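# Seat orange and blue cables in double-post hooks

## Task

On every double post, both cables must be in place: the orange cable sitting in the orange hook and the blue cable in the blue hook, each tucked beneath the hook's roof and behind its lip. Some posts are not like this; fix as many as possible while leaving the already-correct ones undisturbed.

## Robot and tools

ROBOTS. Four identical i2rt Big YAM arms: arm1, arm2, arm3, arm4. Each has six revolute joints, a two-finger gripper and a wrist camera sitting on top of the hand. Feet (base_link) in the scene frame, each facing along its own +x: arm1 at (+0.648, +0.001, +0.803) facing roughly +x; arm2 at (-0.001, +0.657, +0.729) facing roughly -y; arm3 at (-0.651, -0.005, +0.801) facing roughly +x; arm4 at (-0.006, -0.646, +0.788) facing roughly +y (exact quaternions wxyz given in the setup). Table tops under the arms are at z=+0.720. Reach is about 1.0 m from the joint1 axis. Room cameras: cam_corner_a, cam_corner_b, cam_high; wrist cameras: arm1_cam_wrist to arm4_cam_wrist.

FRAME. One shared scene frame, metres, origin on the floor, +z up. The hand point is between the finger pads, about 1 cm behind the tips; the fingers point along the hand's +z and open/close along its y. Printed hand positions can be off, more so at long reach, and hands often settle a centimetre or more from the requested pose.

JOINTS (absolute targets, radians; tolerance for done in brackets). joint1_rad -2.879..2.879 (0.045), turns the arm about its foot, positive counter-clockwise seen from above, 0 points along the foot's +x. joint2_rad 0..3.141 (0.14), shoulder; 0 means upper arm points back, positive lifts it up and forward. joint3_rad 0..3.019 (0.09), elbow; 0 is folded, positive opens. joint4_rad -1.692..1.57 (0.055), hand pitch, positive tips fingers up. joint5_rad -1.57..1.57 (0.03), sideways hand swing, positive to the arm's right. joint6_rad -2.094..2.094 (0.035), hand roll, positive clockwise viewed from behind. gripper_m 0..0.093 m (0.003), absolute fingertip gap.

move. Arguments arm1, arm2, arm3, arm4 (each optional, one object per robot) plus cameras. An arm you omit gets nothing new but may keep pushing toward its old target. Inside an arm's object:
- joints: object of absolute targets keyed by the names above; any subset.
- min_time_s: 0.1 to 8 s, lower bound on how long that arm's joint motions take.
- target: list of 7 numbers [x, y, z, qw, qx, qy, qz], an absolute hand pose in the scene frame (metres, unit quaternion), same layout as the printed hand line. The hand travels in a straight line from its current hand_target toward it. With target, joints may contain only gripper_m, otherwise the call is refused.
- speed: top path speed, 0.002 to 0.5 m/s (default 0.25); rotation up to twice that in rad/s. Only valid with target.
All motions in one call start together; all hand paths finish together, paced by the slowest. Paths last 0.5 to 10 s and are cut off at 10 s; no action exceeds 15 s. Paths do not avoid obstacles or other arms. The controller clamps each step to within 100 mm and 20 degrees of the measured hand. Joint-space moves can swing wide because joints run at different speeds. cameras: list of names or ["all"]; [] gives none; omitted gives none after an action, all for an empty call. Unknown keys make a call invalid; out-of-range numbers get it refused, and a refusal cancels your following move, wait and finished_scene calls in that reply.

wait(seconds 0 to 10, cameras): lets the scene run without new commands. zoom_image(camera, region [x0,y0,x1,y1] pixels, top-left origin, max 504x504) enlarges part of the most recent image of a camera. read_manual returns licence texts only. finished_scene(scene) ends the current scene irreversibly; the result must then hold with no robot help.

RESULTS. Per robot: joint_positions, Joint velocities (rad/s, gripper m/s; "within noise" when still), joint torques (N m, offsets and noise; entries 3 and 4 wrap at ±28), hand and hand_target. The move line lists each commanded arm as done or its worst status. Statuses: off_target (rested away from target, may still push); time_out (joints keep a nearby target and keep pushing; on_its_own lists them, "held at" is a target not a reading; send the reported position to relax); not_followed, "joint command not followed" or "pose unreachable" (a self/inter-arm collision check withheld the command; the arm may keep retrying). An arm under "as last shown" was not commanded and shows "not commanded". The pictures line gives image order; images may lag the state slightly.

GRIPPER. Gripping a hard part reads up to 0.005 m under its width (some grippers read up to 0.002 over). Empty and shut reads 0.000 to 0.003. Full force (about 50 to 64 N per pad) comes from about 0.005 m below the touch reading. Open well above the reading to release.

CAUTIONS. Nothing may leave the work area or drop to the floor. Avoid hard presses or collisions between arms; closing a gripper on another arm's fingers counts as a press, and the safety check does not guard fingers, gripper housings or wrist cameras. Arms never stop on contact and can push hard; do not ram posts or fixed objects or release parts while moving. Long pushing, holding loads or stretching out heats motors: MOTOR HOT appears near 85 °C and at 100 °C the arm goes limp for 30 to 60 s (OVER-TEMPERATURE FAULT, keys read limit_stop_at_motor_heat; resend targets afterwards). Move smoothly and efficiently. Camera calibrations (K, distortion, T_world_to_cam) were given and may be off by a few degrees and millimetres.

Each tool is called as name([rows], argument=value, ...), one row to a line, values as JSON.

## Session

move(cameras=["all"])

Scene clock: 0.00 s.
Joint torques (N m): no reading
Motor temperatures (°C): arm1=[22 21 22 21 17 20 20] | arm2=[23 22 21 20 17 18 22] | arm3=[19 20 24 19 17 20 18] | arm4=[22 18 22 20 19 19 20]
Heat: arm1: hottest joint1_rad 22 °C; arm2: hottest joint1_rad 23 °C; arm3: hottest joint3_rad 24 °C; arm4: hottest joint1_rad 22 °C.
Joint velocities: within noise
arm1.joint_positions: joint1_rad=-0.354 joint2_rad=+0.630 joint3_rad=+1.355 joint4_rad=-1.444 joint5_rad=-0.278 joint6_rad=-0.720 gripper_m=+0.09396
arm1.joint_status: not commanded
arm1.hand: x=+0.4284 y=+0.0404 z=+1.3081 quat_wxyz=(-0.105, +0.876, +0.211, -0.420) (m; scene frame)
arm1.hand_target: x=+0.4298 y=+0.0400 z=+1.3186 quat_wxyz=(-0.111, +0.871, +0.211, -0.429) (m; scene frame)
arm1.hand_status: not commanded
arm2.joint_positions: joint1_rad=-0.491 joint2_rad=+0.641 joint3_rad=+1.455 joint4_rad=-1.464 joint5_rad=-0.061 joint6_rad=+0.220 gripper_m=+0.09396
arm2.joint_status: not commanded
arm2.hand: x=-0.1059 y=+0.4674 z=+1.2691 quat_wxyz=(-0.292, -0.814, -0.370, +0.339) (m; scene frame)
arm2.hand_target: x=-0.1048 y=+0.4697 z=+1.2796 quat_wxyz=(-0.298, -0.809, -0.368, +0.348) (m; scene frame)
arm2.hand_status: not commanded
arm3.joint_positions: joint1_rad=-0.519 joint2_rad=+0.567 joint3_rad=+1.351 joint4_rad=-1.272 joint5_rad=+0.006 joint6_rad=+0.451 gripper_m=+0.09396
arm3.joint_status: not commanded
arm3.hand: x=-0.4487 y=-0.1280 z=+1.3424 quat_wxyz=(-0.508, -0.413, -0.756, +0.029) (m; scene frame)
arm3.hand_target: x=-0.4514 y=-0.1263 z=+1.3532 quat_wxyz=(-0.518, -0.410, -0.750, +0.029) (m; scene frame)
arm3.hand_status: not commanded
arm4.joint_positions: joint1_rad=-0.401 joint2_rad=+0.598 joint3_rad=+1.378 joint4_rad=-1.539 joint5_rad=+0.254 joint6_rad=+0.192 gripper_m=+0.09396
arm4.joint_status: not commanded
arm4.hand: x=+0.1098 y=-0.4786 z=+1.2882 quat_wxyz=(-0.377, +0.385, -0.829, -0.150) (m; scene frame)
arm4.hand_target: x=+0.1090 y=-0.4802 z=+1.2992 quat_wxyz=(-0.386, +0.381, -0.825, -0.158) (m; scene frame)
arm4.hand_status: not commanded
pictures: arm1_cam_wrist, arm2_cam_wrist, arm3_cam_wrist, arm4_cam_wrist, cam_corner_a, cam_corner_b, cam_high

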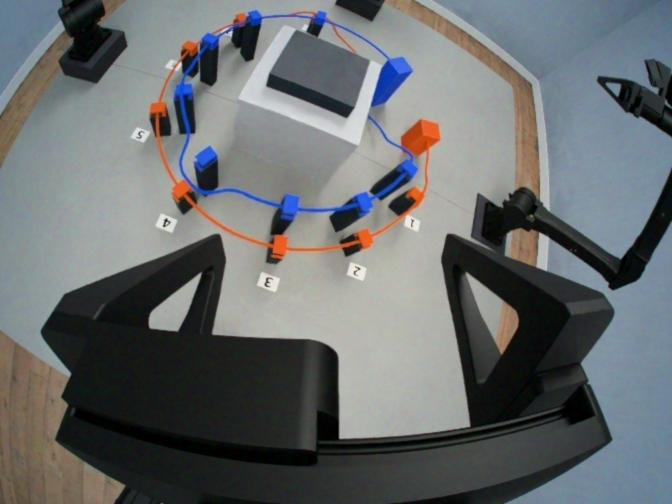

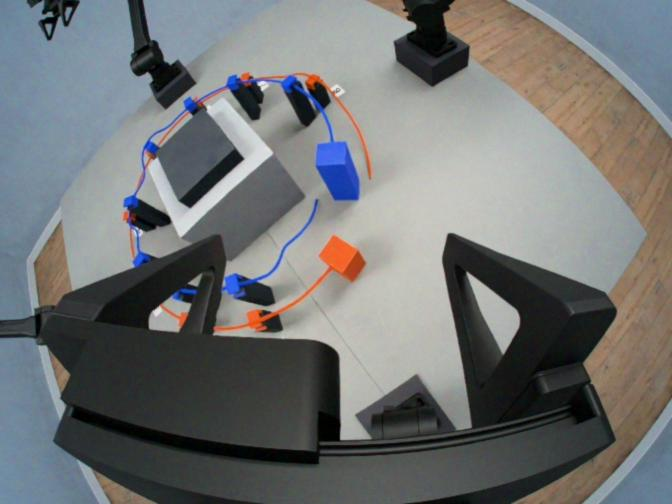

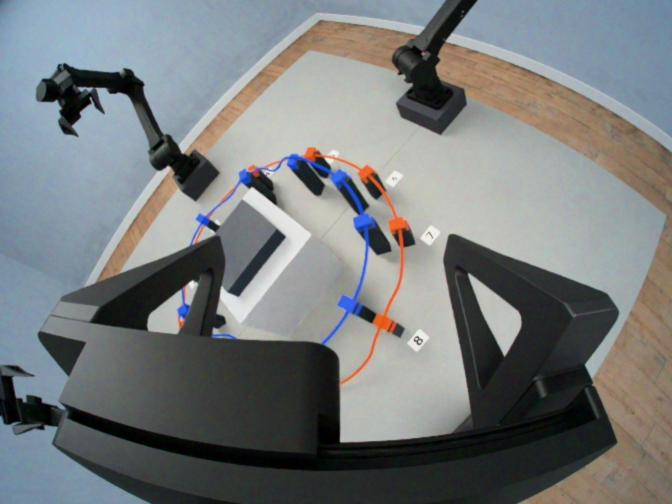

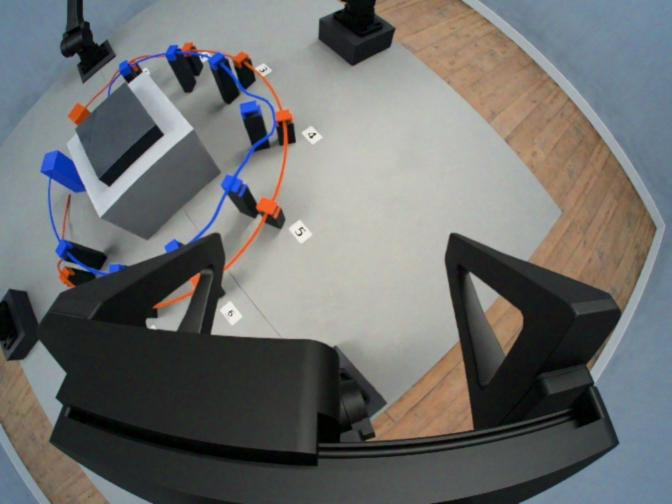

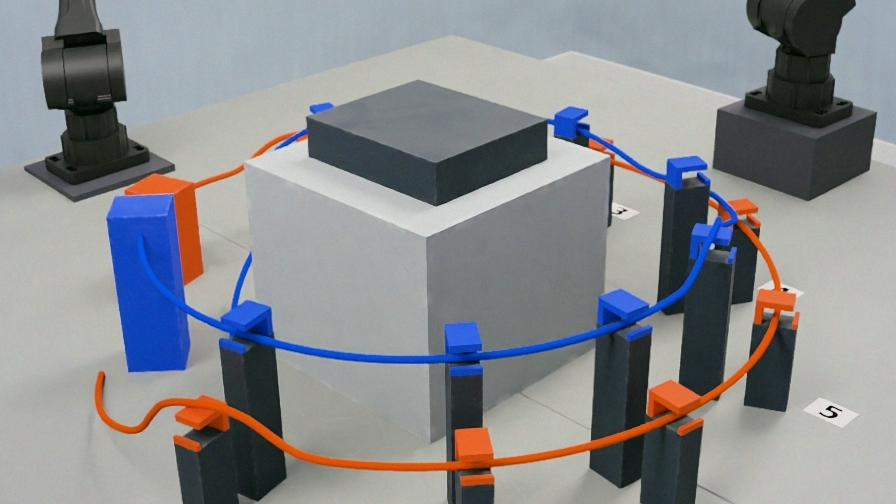

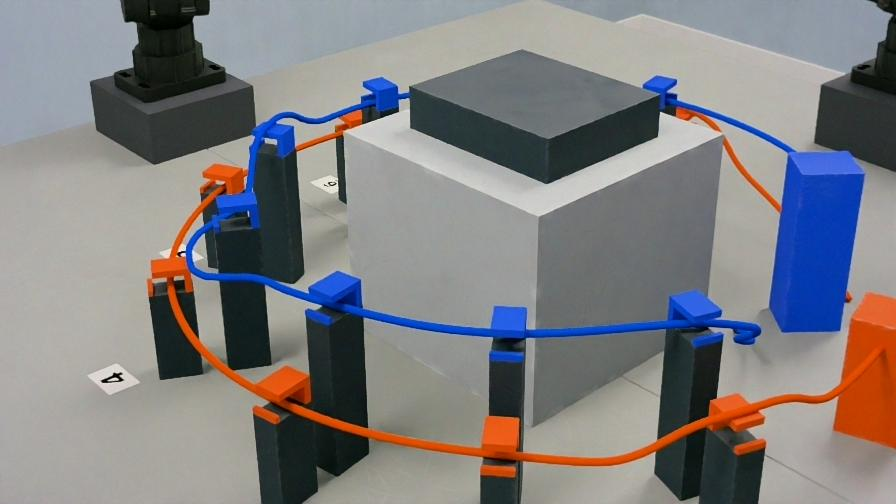

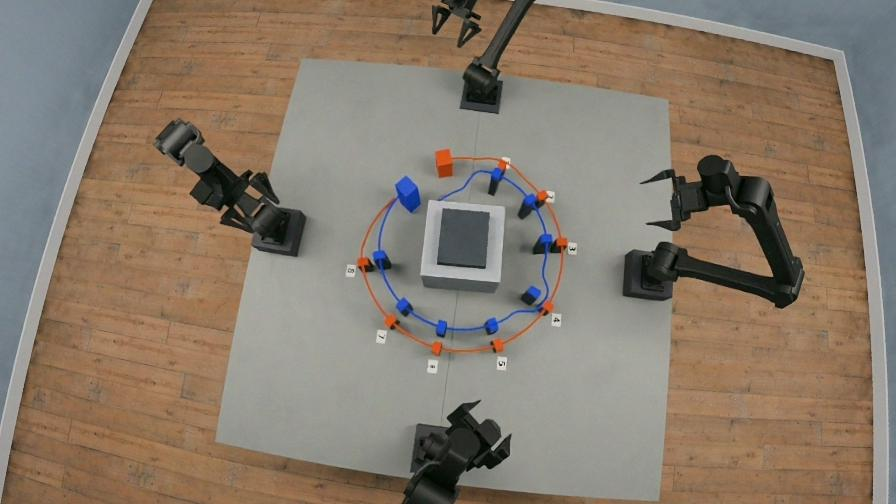

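zoom_image(camera="cam_corner_a", region=[80, 270, 330, 504])

zoom_image(camera="cam_corner_a", region=[400, 270, 720, 504])

zoom_image(camera="cam_corner_a", region=[540, 80, 860, 420])

zoom_image(camera="cam_corner_b", region=[90, 60, 420, 400])

zoom_image(camera="cam_corner_b", region=[440, 270, 896, 504])

zoom_image(camera="cam_corner_b", region=[230, 240, 560, 504])

zoom_image(camera="cam_high", region=[330, 130, 600, 400])

zoom_image(camera="arm1_cam_wrist", region=[120, 0, 460, 300])

zoom_image(camera="arm2_cam_wrist", region=[100, 50, 420, 350])

zoom_image(camera="arm3_cam_wrist", region=[140, 130, 460, 400])

zoom_image(camera="arm4_cam_wrist", region=[20, 20, 340, 330])

Scaled by 2.016 from the camera's 896x504 image, which has a finer 1280x720 frame.

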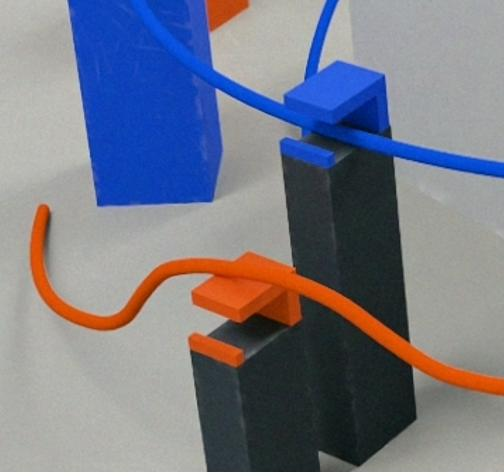

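Scaled by 1.575 from the camera's 896x504 image, which has a finer 1280x720 frame.

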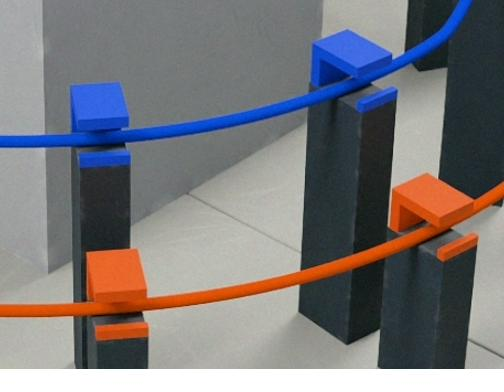

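Scaled by 1.482 from the camera's 896x504 image, which has a finer 1280x720 frame.

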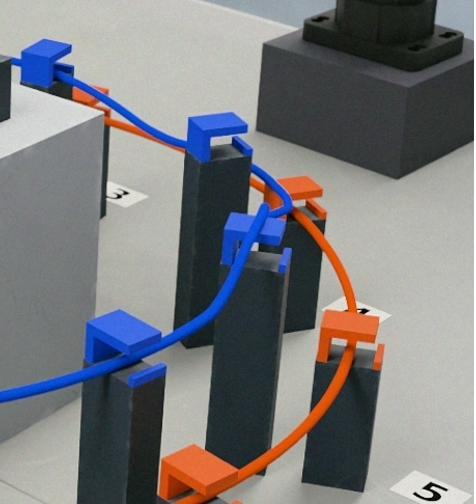

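Scaled by 1.482 from the camera's 896x504 image, which has a finer 1280x720 frame.

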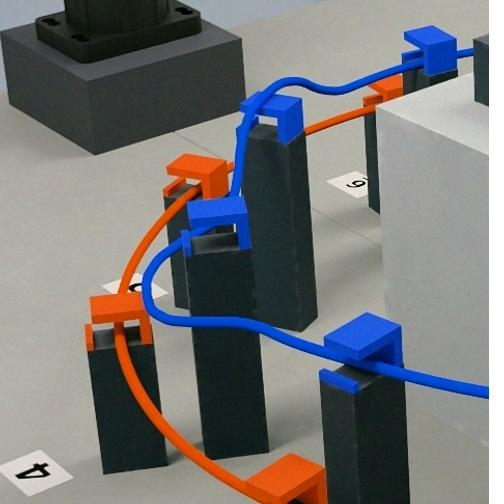

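Scaled by 1.105 from the camera's 896x504 image, which has a finer 1280x720 frame.

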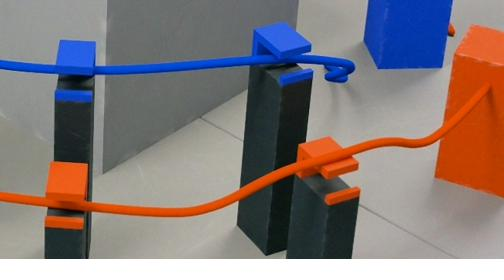

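Scaled by 1.527 from the camera's 896x504 image, which has a finer 1280x720 frame.

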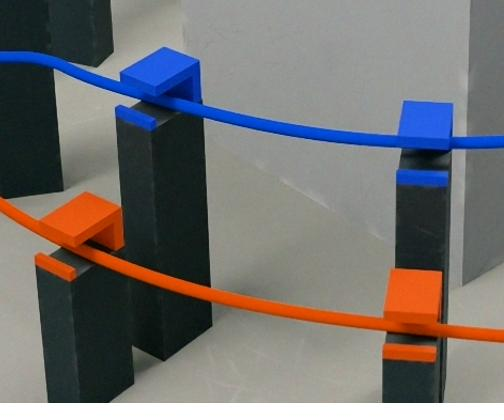

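Scaled by 1.867 from the camera's 896x504 image, which has a finer 1280x720 frame.

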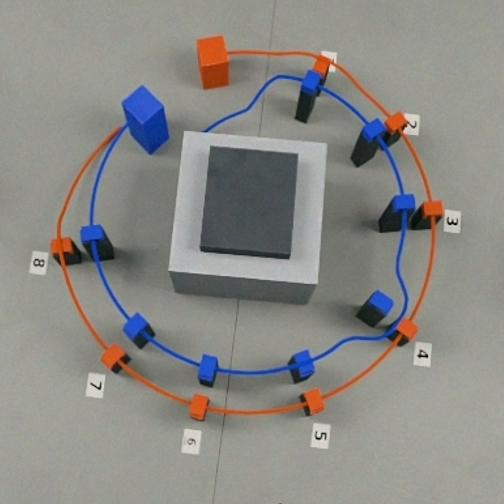

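Scaled by 1.482 from the camera's 672x504 image, which has a finer 960x720 frame.

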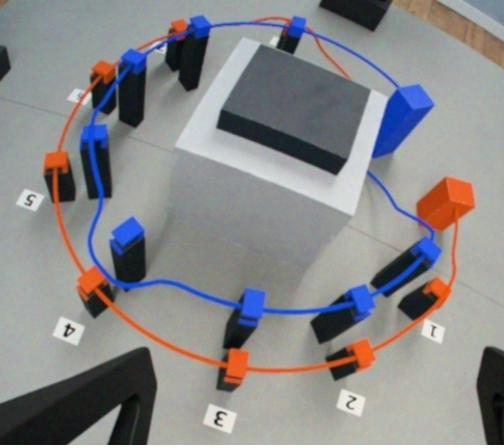

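Scaled by 1.575 from the camera's 672x504 image, which has a finer 960x720 frame.

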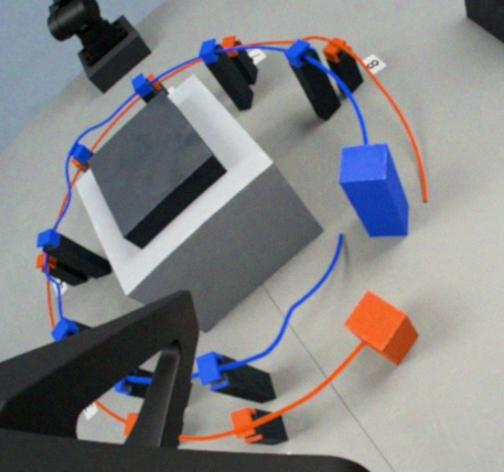

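Scaled by 1.575 from the camera's 672x504 image, which has a finer 960x720 frame.

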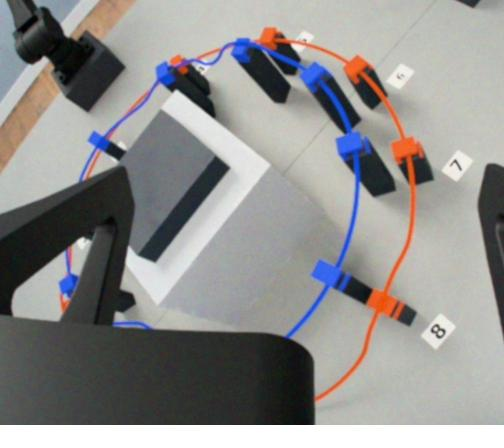

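Scaled by 1.575 from the camera's 672x504 image, which has a finer 960x720 frame.

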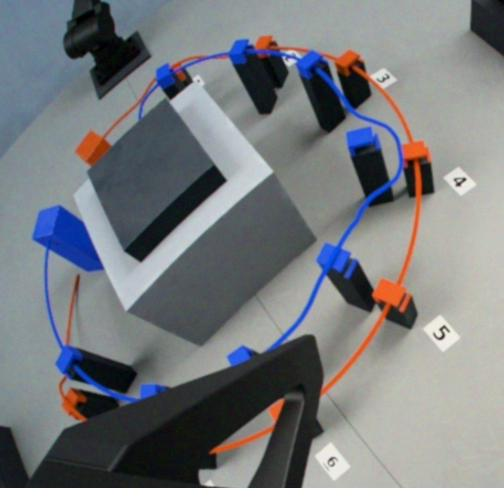

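zoom_image(camera="cam_corner_b", region=[130, 90, 330, 240])

zoom_image(camera="cam_corner_a", region=[640, 140, 800, 300])

zoom_image(camera="cam_corner_b", region=[640, 270, 800, 480])

zoom_image(camera="arm4_cam_wrist", region=[200, 20, 320, 240])

zoom_image(camera="cam_high", region=[340, 220, 460, 360])

zoom_image(camera="cam_high", region=[470, 140, 590, 360])

zoom_image(camera="arm3_cam_wrist", region=[230, 140, 440, 350])

zoom_image(camera="arm1_cam_wrist", region=[240, 120, 460, 280])

Scaled by 2.520 from the camera's 896x504 image, which has a finer 1280x720 frame.

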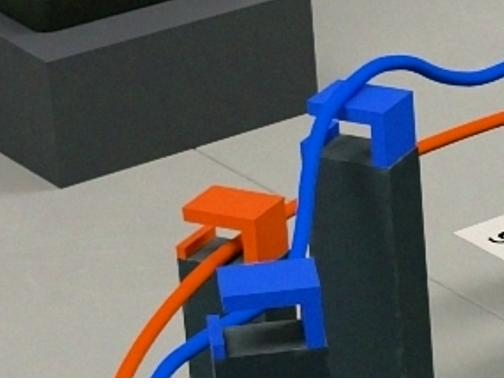

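Scaled by 3.150 from the camera's 896x504 image, which has a finer 1280x720 frame.

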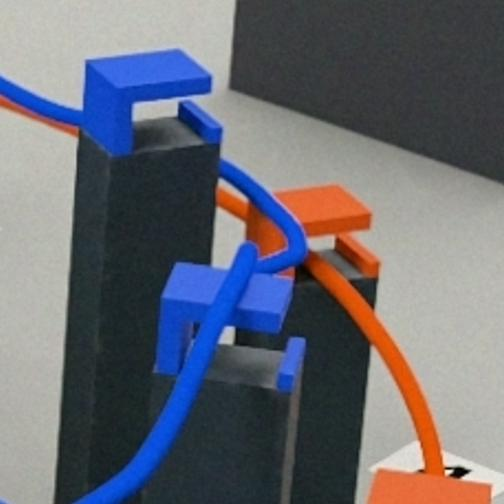

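Scaled by 2.400 from the camera's 896x504 image, which has a finer 1280x720 frame.

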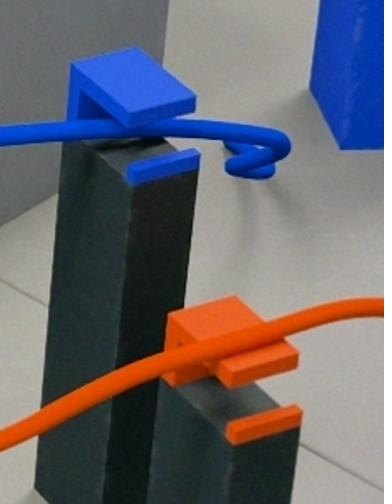

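Scaled by 2.291 from the camera's 672x504 image, which has a finer 960x720 frame.

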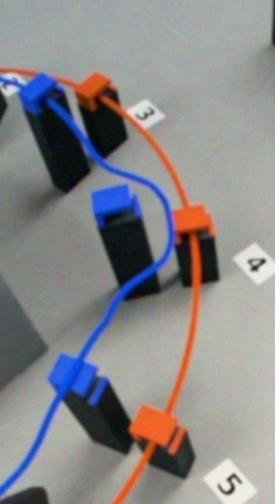

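Scaled by 3.600 from the camera's 896x504 image, which has a finer 1280x720 frame.

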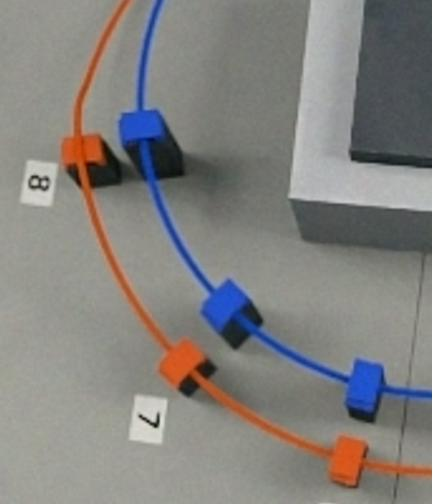

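Scaled by 2.291 from the camera's 896x504 image, which has a finer 1280x720 frame.

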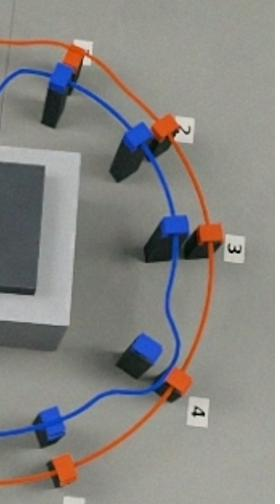

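Scaled by 2.400 from the camera's 672x504 image, which has a finer 960x720 frame.

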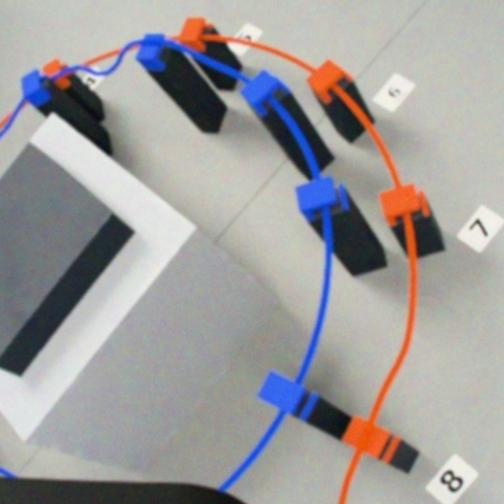

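Scaled by 2.291 from the camera's 672x504 image, which has a finer 960x720 frame.

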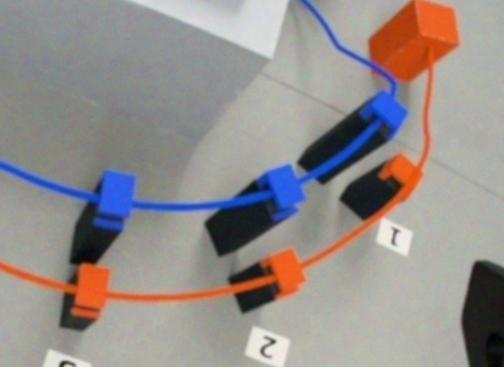

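move(arm2={"target": [0.088, 0.36, 0.93, 0.0331, -0.1879, -0.9667, 0.1704], "speed": 0.35, "joints": {"gripper_m": 0.06}}, arm3={"target": [-0.36, -0.07, 0.93, 0.1008, 0.5719, 0.8017, 0.1413], "speed": 0.35, "joints": {"gripper_m": 0.06}}, arm4={"target": [0.20, -0.25, 0.99, 0.0464, 0.2631, -0.949, -0.1673], "speed": 0.35, "joints": {"gripper_m": 0.06}}, cameras=["all"])

Scene clock: 204.70 s.
Joint torques (N m): arm1=[-0.79 1.44 10.24 1.84 -0.22 -0.14] | arm2=[-0.26 -3.31 9.58 1.44 0.31 -0.02] | arm3=[1.61 -4.84 9.62 0.98 -0.13 0.24] | arm4=[-0.67 -11.11 14.52 0.94 -0.35 0.17]
Motor temperatures (°C): arm1=[21 21 31 21 17 19 20] | arm2=[22 22 29 19 17 17 21] | arm3=[19 20 33 19 17 19 18] | arm4=[21 18 30 20 19 19 20]
Heat: arm1: hottest joint3_rad 31 °C; arm2: hottest joint3_rad 29 °C; arm3: hottest joint3_rad 33 °C; arm4: hottest joint3_rad 30 °C.
move: arm2 done; arm3 done; arm4 off_target
Joint velocities: within noise
arm1: as last shown
arm1.hand_target: x=+0.4298 y=+0.0399 z=+1.3186 quat_wxyz=(-0.111, +0.871, +0.211, -0.429) (m; scene frame)
arm2.joint_positions: joint1_rad=+0.461 joint2_rad=+0.999 joint3_rad=+0.859 joint4_rad=-1.211 joint5_rad=+0.256 joint6_rad=-0.771 gripper_m=+0.06009
arm2.joint_status: all done
arm2.hand: x=+0.0845 y=+0.3630 z=+0.9289 quat_wxyz=(+0.035, -0.195, -0.966, +0.166) (m; scene frame)
arm2.hand_target: x=+0.0880 y=+0.3600 z=+0.9300 quat_wxyz=(+0.033, -0.188, -0.967, +0.170) (m; scene frame)
arm2.hand_status: done (0.005 m and 1.0 deg from the pose sent, 0.405 m and 112.0 deg at the start)
arm3.joint_positions: joint1_rad=-0.322 joint2_rad=+0.941 joint3_rad=+0.666 joint4_rad=-0.994 joint5_rad=-0.213 joint6_rad=+0.910 gripper_m=+0.06014
arm3.joint_status: all done
arm3.hand: x=-0.3605 y=-0.0726 z=+0.9367 quat_wxyz=(-0.107, -0.568, -0.804, -0.140) (m; scene frame)
arm3.hand_target: x=-0.3603 y=-0.0700 z=+0.9300 quat_wxyz=(-0.101, -0.572, -0.802, -0.141) (m; scene frame)
arm3.hand_status: done (0.007 m and 0.9 deg from the pose sent, 0.426 m and 54.5 deg at the start)
arm4.joint_positions: joint1_rad=-0.592 joint2_rad=+1.405 joint3_rad=+1.165 joint4_rad=-1.232 joint5_rad=-0.324 joint6_rad=+0.431 gripper_m=+0.06011
arm4.joint_status: all done
arm4.hand: x=+0.1843 y=-0.2644 z=+0.9707 quat_wxyz=(+0.067, +0.272, -0.948, -0.148) (m; scene frame)
arm4.hand_target: x=+0.1995 y=-0.2512 z=+0.9903 quat_wxyz=(+0.046, +0.263, -0.949, -0.167) (m; scene frame)
arm4.hand_status: off_target (0.029 m and 3.4 deg from the pose sent, 0.386 m and 52.8 deg at the start)
pictures: arm1_cam_wrist, arm2_cam_wrist, arm3_cam_wrist, arm4_cam_wrist, cam_corner_a, cam_corner_b, cam_high
camera_calibration:
arm2_cam_wrist: T_world_to_cam=[[-0.347474, -0.875321, 0.336266, 0.0306731], [-0.680443, 0.48212, 0.551867, -0.626742], [-0.645182, -0.03705, -0.76313, 0.902251], [0, 0, 0, 1]] pos_world=[0.166312, 0.362442, 1.0241]
arm3_cam_wrist: T_world_to_cam=[[-0.886446, -0.311468, -0.342346, -0.0223773], [-0.456548, 0.709917, 0.536267, -0.611505], [0.0760073, 0.631669, -0.771503, 0.921451], [0, 0, 0, 1]] pos_world=[-0.369055, -0.154904, 1.03117]
arm4_cam_wrist: T_world_to_cam=[[0.499662, -0.802667, -0.325673, 0.0112181], [-0.554677, -0.585259, 0.591444, -0.624014], [-0.665336, -0.114879, -0.737653, 0.931557], [0, 0, 0, 1]] pos_world=[0.268067, -0.249189, 1.05989]

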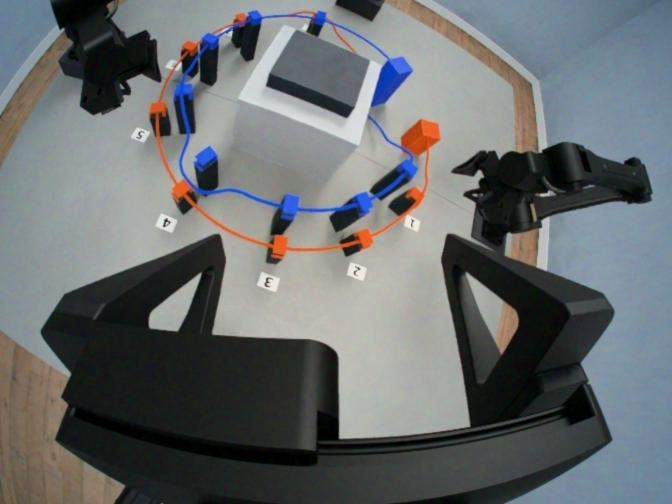

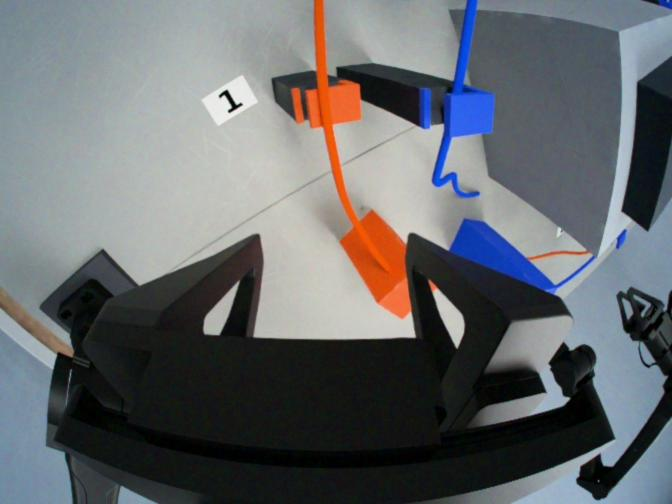

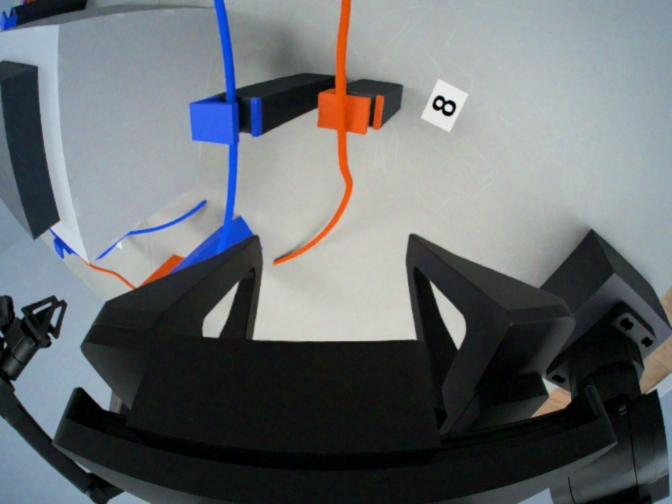

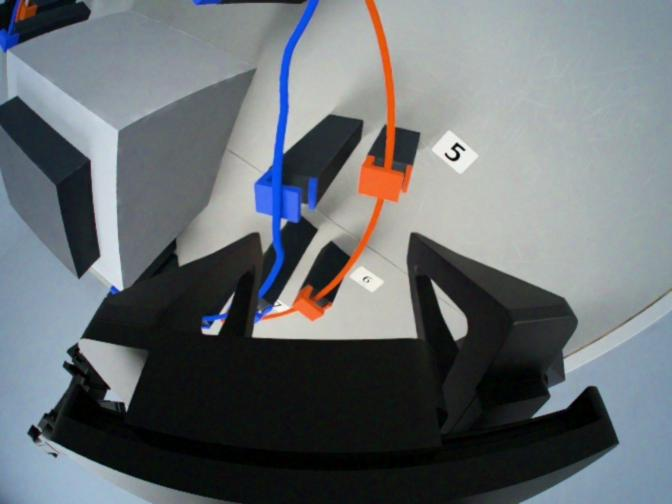

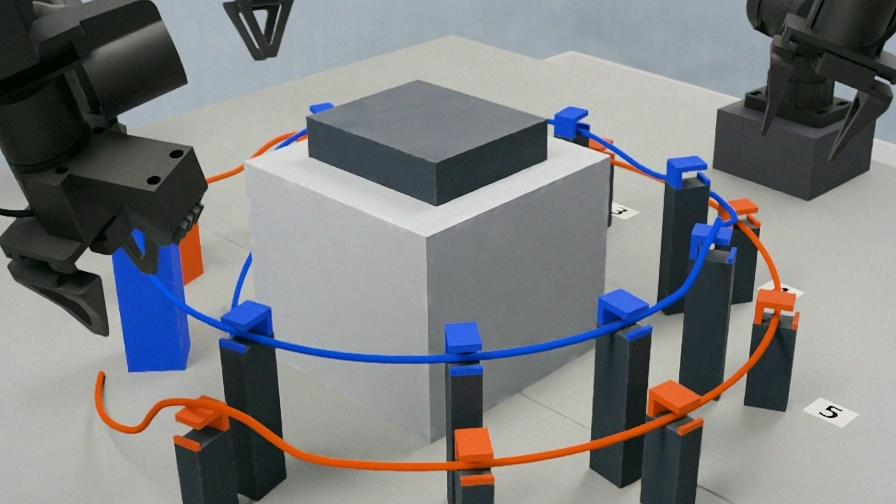

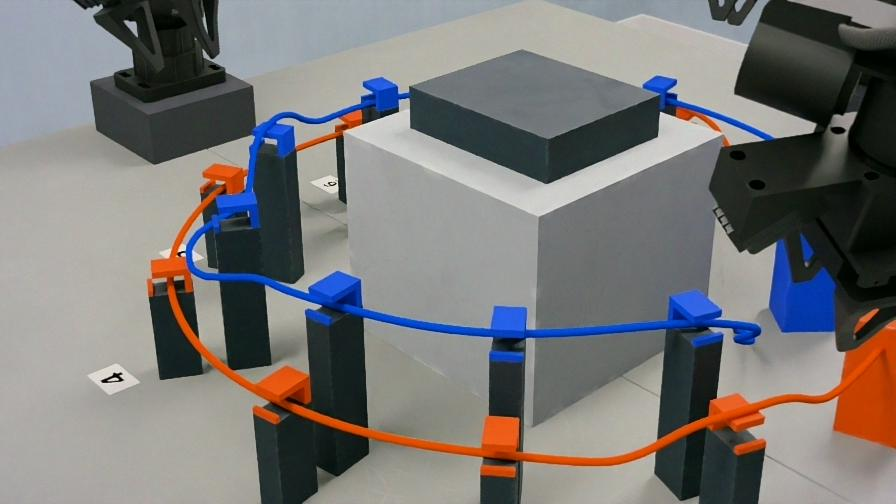

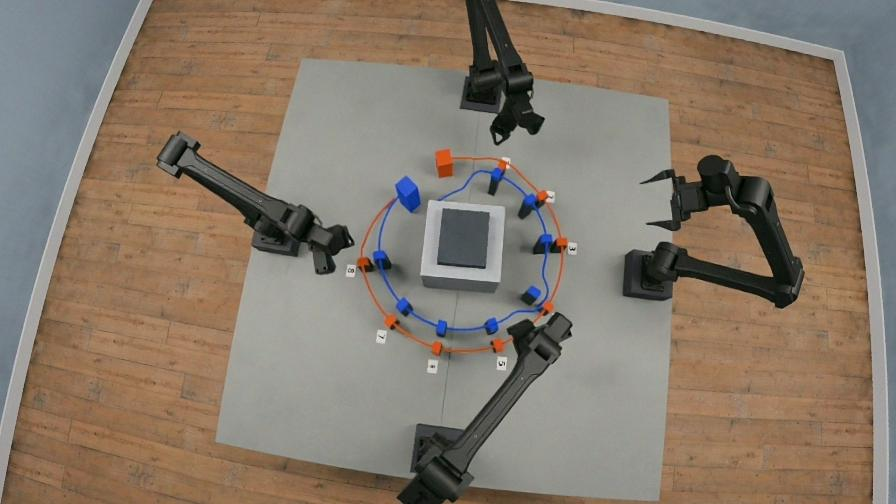

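zoom_image(camera="arm2_cam_wrist", region=[180, 0, 500, 330])

zoom_image(camera="arm3_cam_wrist", region=[160, 0, 480, 330])

zoom_image(camera="arm4_cam_wrist", region=[190, 0, 510, 330])

Scaled by 1.527 from the camera's 672x504 image, which has a finer 960x720 frame.

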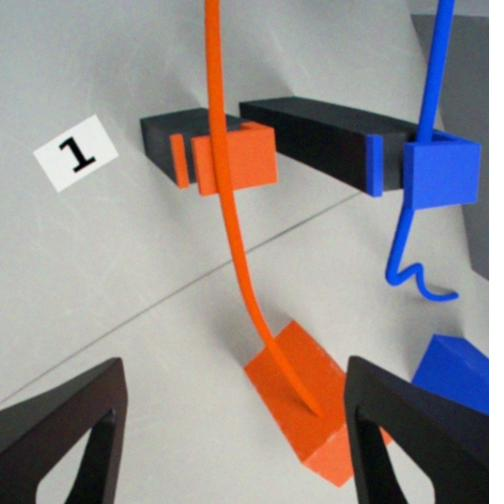

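Scaled by 1.527 from the camera's 672x504 image, which has a finer 960x720 frame.

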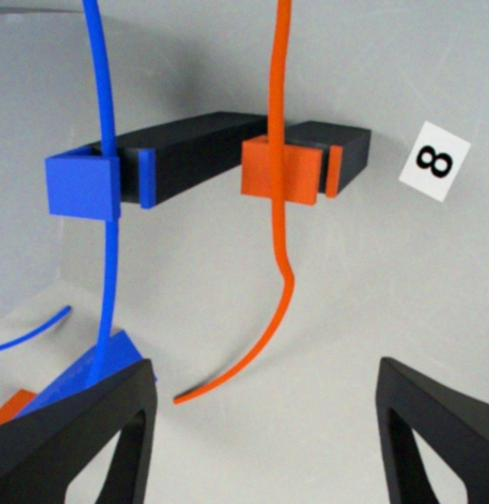

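Scaled by 1.527 from the camera's 672x504 image, which has a finer 960x720 frame.

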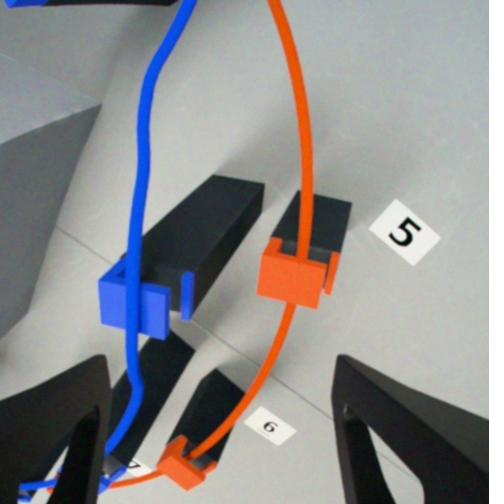

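zoom_image(camera="arm3_cam_wrist", region=[180, 60, 420, 160])

zoom_image(camera="arm2_cam_wrist", region=[260, 50, 500, 150])

zoom_image(camera="arm4_cam_wrist", region=[240, 100, 440, 240])

Scaled by 2.100 from the camera's 672x504 image, which has a finer 960x720 frame.

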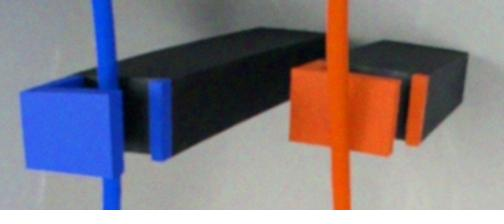

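Scaled by 2.100 from the camera's 672x504 image, which has a finer 960x720 frame.

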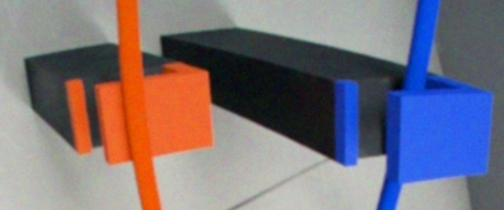

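Scaled by 2.520 from the camera's 672x504 image, which has a finer 960x720 frame.

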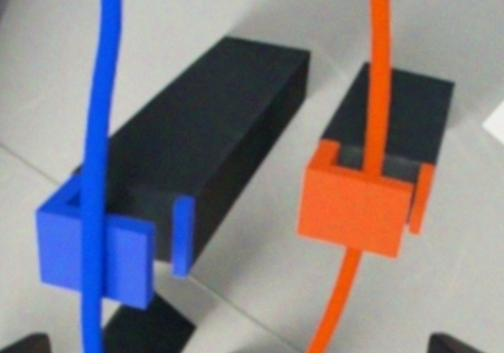

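zoom_image(camera="cam_corner_b", region=[200, 180, 280, 250])

zoom_image(camera="cam_corner_a", region=[655, 140, 775, 260])

zoom_image(camera="cam_corner_a", region=[160, 380, 260, 480])

zoom_image(camera="cam_corner_b", region=[690, 380, 790, 480])

Scaled by 6.300 from the camera's 896x504 image, which has a finer 1280x720 frame.

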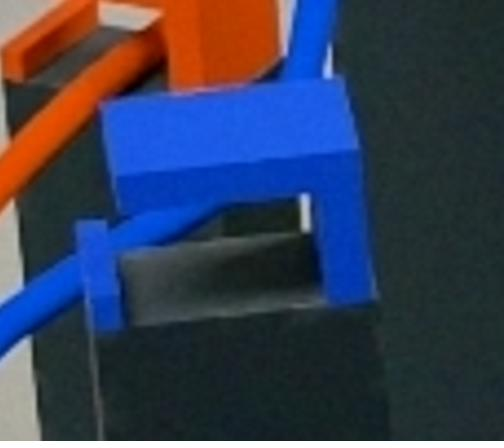

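Scaled by 4.200 from the camera's 896x504 image, which has a finer 1280x720 frame.

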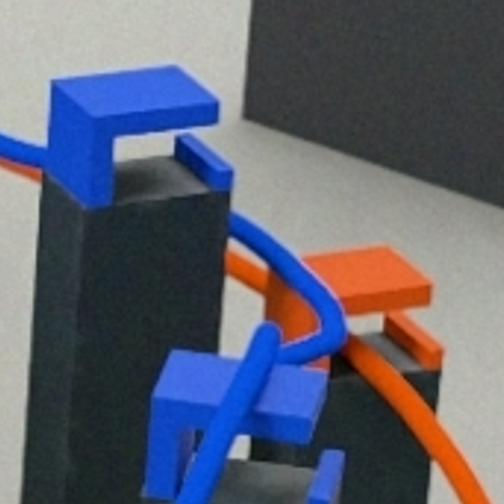

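Scaled by 5.040 from the camera's 896x504 image, which has a finer 1280x720 frame.

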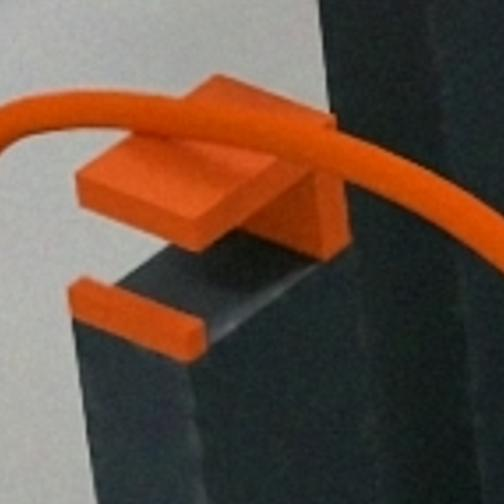

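Scaled by 5.040 from the camera's 896x504 image, which has a finer 1280x720 frame.

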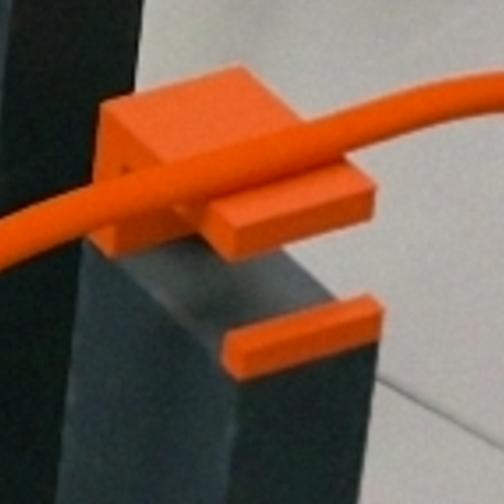

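move(arm2={"target": [0.068, 0.340, 0.869, 0.0272, -0.1540, -0.9727, 0.1715], "speed": 0.2, "joints": {"gripper_m": 0.05}}, arm3={"target": [-0.344, -0.062, 0.862, 0.1041, 0.5890, 0.7894, 0.1392], "speed": 0.2, "joints": {"gripper_m": 0.05}}, arm4={"target": [0.173, -0.210, 0.94, 0.0449, 0.2549, -0.9512, -0.1677], "speed": 0.2, "joints": {"gripper_m": 0.05}}, cameras=["arm2_cam_wrist", "arm3_cam_wrist", "arm4_cam_wrist", "cam_corner_a", "cam_corner_b"])

Scene clock: 399.67 s.
Joint torques (N m): arm1=[-0.79 1.49 10.24 1.84 -0.22 -0.14] | arm2=[-1.55 -3.49 9.21 1.58 0.01 0.05] | arm3=[1.73 -5.48 8.7 1.03 0.08 0.26] | arm4=[0.97 -11.99 10.63 1.13 -0.04 0.15]
Motor temperatures (°C): arm1=[21 20 32 20 17 19 20] | arm2=[22 21 31 19 17 17 21] | arm3=[19 20 33 19 17 19 18] | arm4=[20 22 37 20 19 19 20]
Heat: arm1: hottest joint3_rad 32 °C; arm2: hottest joint3_rad 31 °C; arm3: hottest joint3_rad 33 °C; arm4: hottest joint3_rad 37 °C.
move: arm2 done; arm3 done; arm4 done
Joint velocities: within noise
arm1: as last shown
arm2.joint_positions: joint1_rad=+0.370 joint2_rad=+1.054 joint3_rad=+0.731 joint4_rad=-0.983 joint5_rad=+0.217 joint6_rad=-0.947 gripper_m=+0.05009
arm2.joint_status: all done
arm2.hand: x=+0.0690 y=+0.3438 z=+0.8696 quat_wxyz=(+0.029, -0.154, -0.973, +0.170) (m; scene frame)
arm2.hand_target: x=+0.0680 y=+0.3400 z=+0.8691 quat_wxyz=(+0.027, -0.154, -0.973, +0.172) (m; scene frame)
arm2.hand_status: done (0.004 m and 0.2 deg from the pose sent, 0.066 m and 4.9 deg at the start)
arm3.joint_positions: joint1_rad=-0.266 joint2_rad=+1.077 joint3_rad=+0.554 joint4_rad=-0.722 joint5_rad=-0.189 joint6_rad=+1.009 gripper_m=+0.05014
arm3.joint_status: all done
arm3.hand: x=-0.3428 y=-0.0652 z=+0.8696 quat_wxyz=(-0.111, -0.585, -0.791, -0.141) (m; scene frame)
arm3.hand_target: x=-0.3442 y=-0.0620 z=+0.8623 quat_wxyz=(-0.104, -0.589, -0.789, -0.139) (m; scene frame)
arm3.hand_status: done (0.008 m and 1.0 deg from the pose sent, 0.077 m and 3.0 deg at the start)
arm4.joint_positions: joint1_rad=-0.507 joint2_rad=+1.479 joint3_rad=+1.158 joint4_rad=-1.063 joint5_rad=-0.308 joint6_rad=+0.559 gripper_m=+0.05011
arm4.joint_status: all done
arm4.hand: x=+0.1735 y=-0.2156 z=+0.9415 quat_wxyz=(+0.047, +0.258, -0.951, -0.166) (m; scene frame)
arm4.hand_target: x=+0.1729 y=-0.2100 z=+0.9401 quat_wxyz=(+0.045, +0.255, -0.951, -0.168) (m; scene frame)
arm4.hand_status: done (0.006 m and 0.5 deg from the pose sent, 0.063 m and 4.0 deg at the start)
pictures: arm2_cam_wrist, arm3_cam_wrist, arm4_cam_wrist, cam_corner_a, cam_corner_b
camera_calibration:
arm2_cam_wrist: T_world_to_cam=[[-0.271244, -0.89967, 0.342083, 0.0265027], [-0.717283, 0.425931, 0.551441, -0.573082], [-0.641819, -0.0957959, -0.760849, 0.864238], [0, 0, 0, 1]] pos_world=[0.150811, 0.350727, 0.96451]
arm3_cam_wrist: T_world_to_cam=[[-0.897395, -0.27099, -0.348204, -0.0234732], [-0.42789, 0.727062, 0.536927, -0.562325], [0.107665, 0.630829, -0.768416, 0.871814], [0, 0, 0, 1]] pos_world=[-0.355542, -0.14748, 0.96367]
arm4_cam_wrist: T_world_to_cam=[[0.478076, -0.806298, -0.348321, 0.070574], [-0.59004, -0.588592, 0.552641, -0.542219], [-0.650612, -0.058681, -0.75714, 0.936398], [0, 0, 0, 1]] pos_world=[0.255561, -0.207293, 1.03322]

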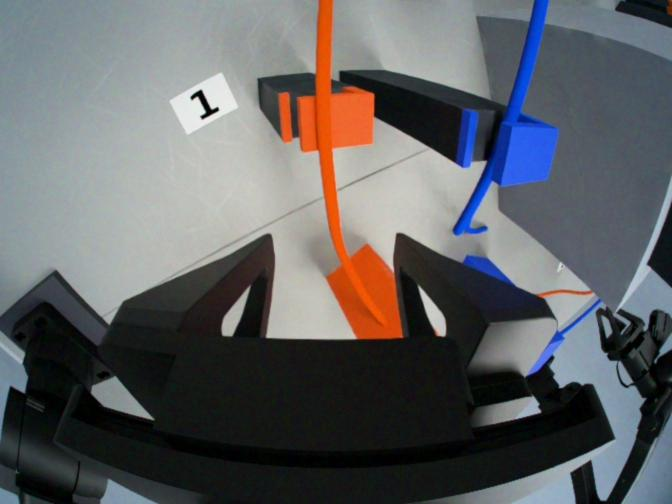

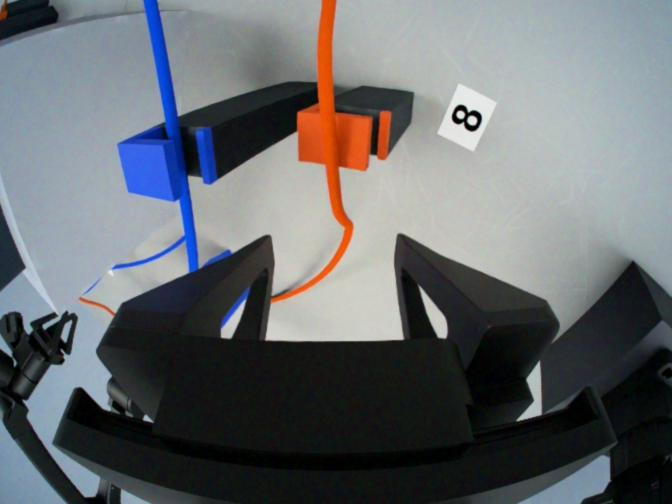

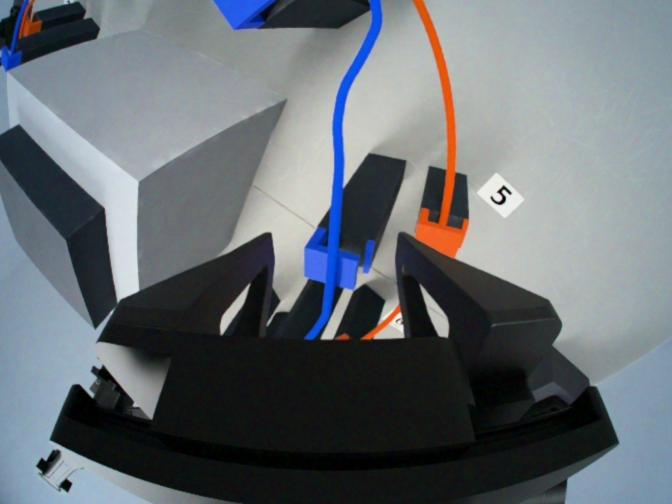

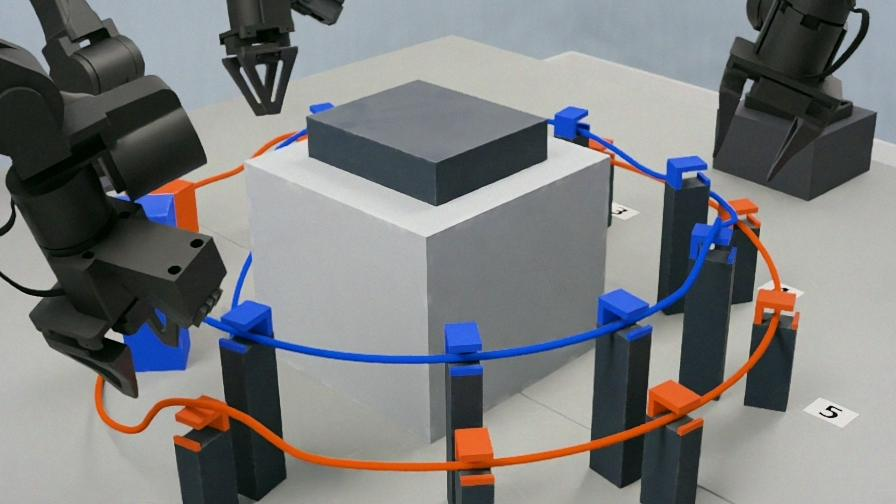

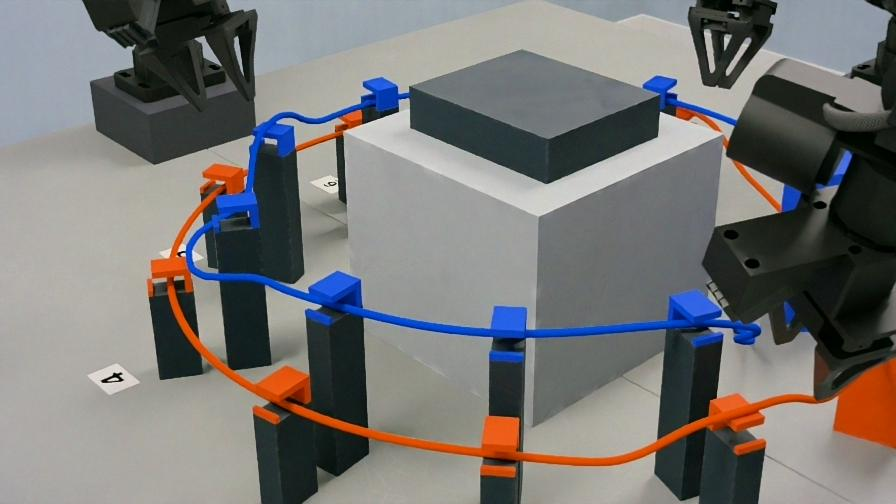

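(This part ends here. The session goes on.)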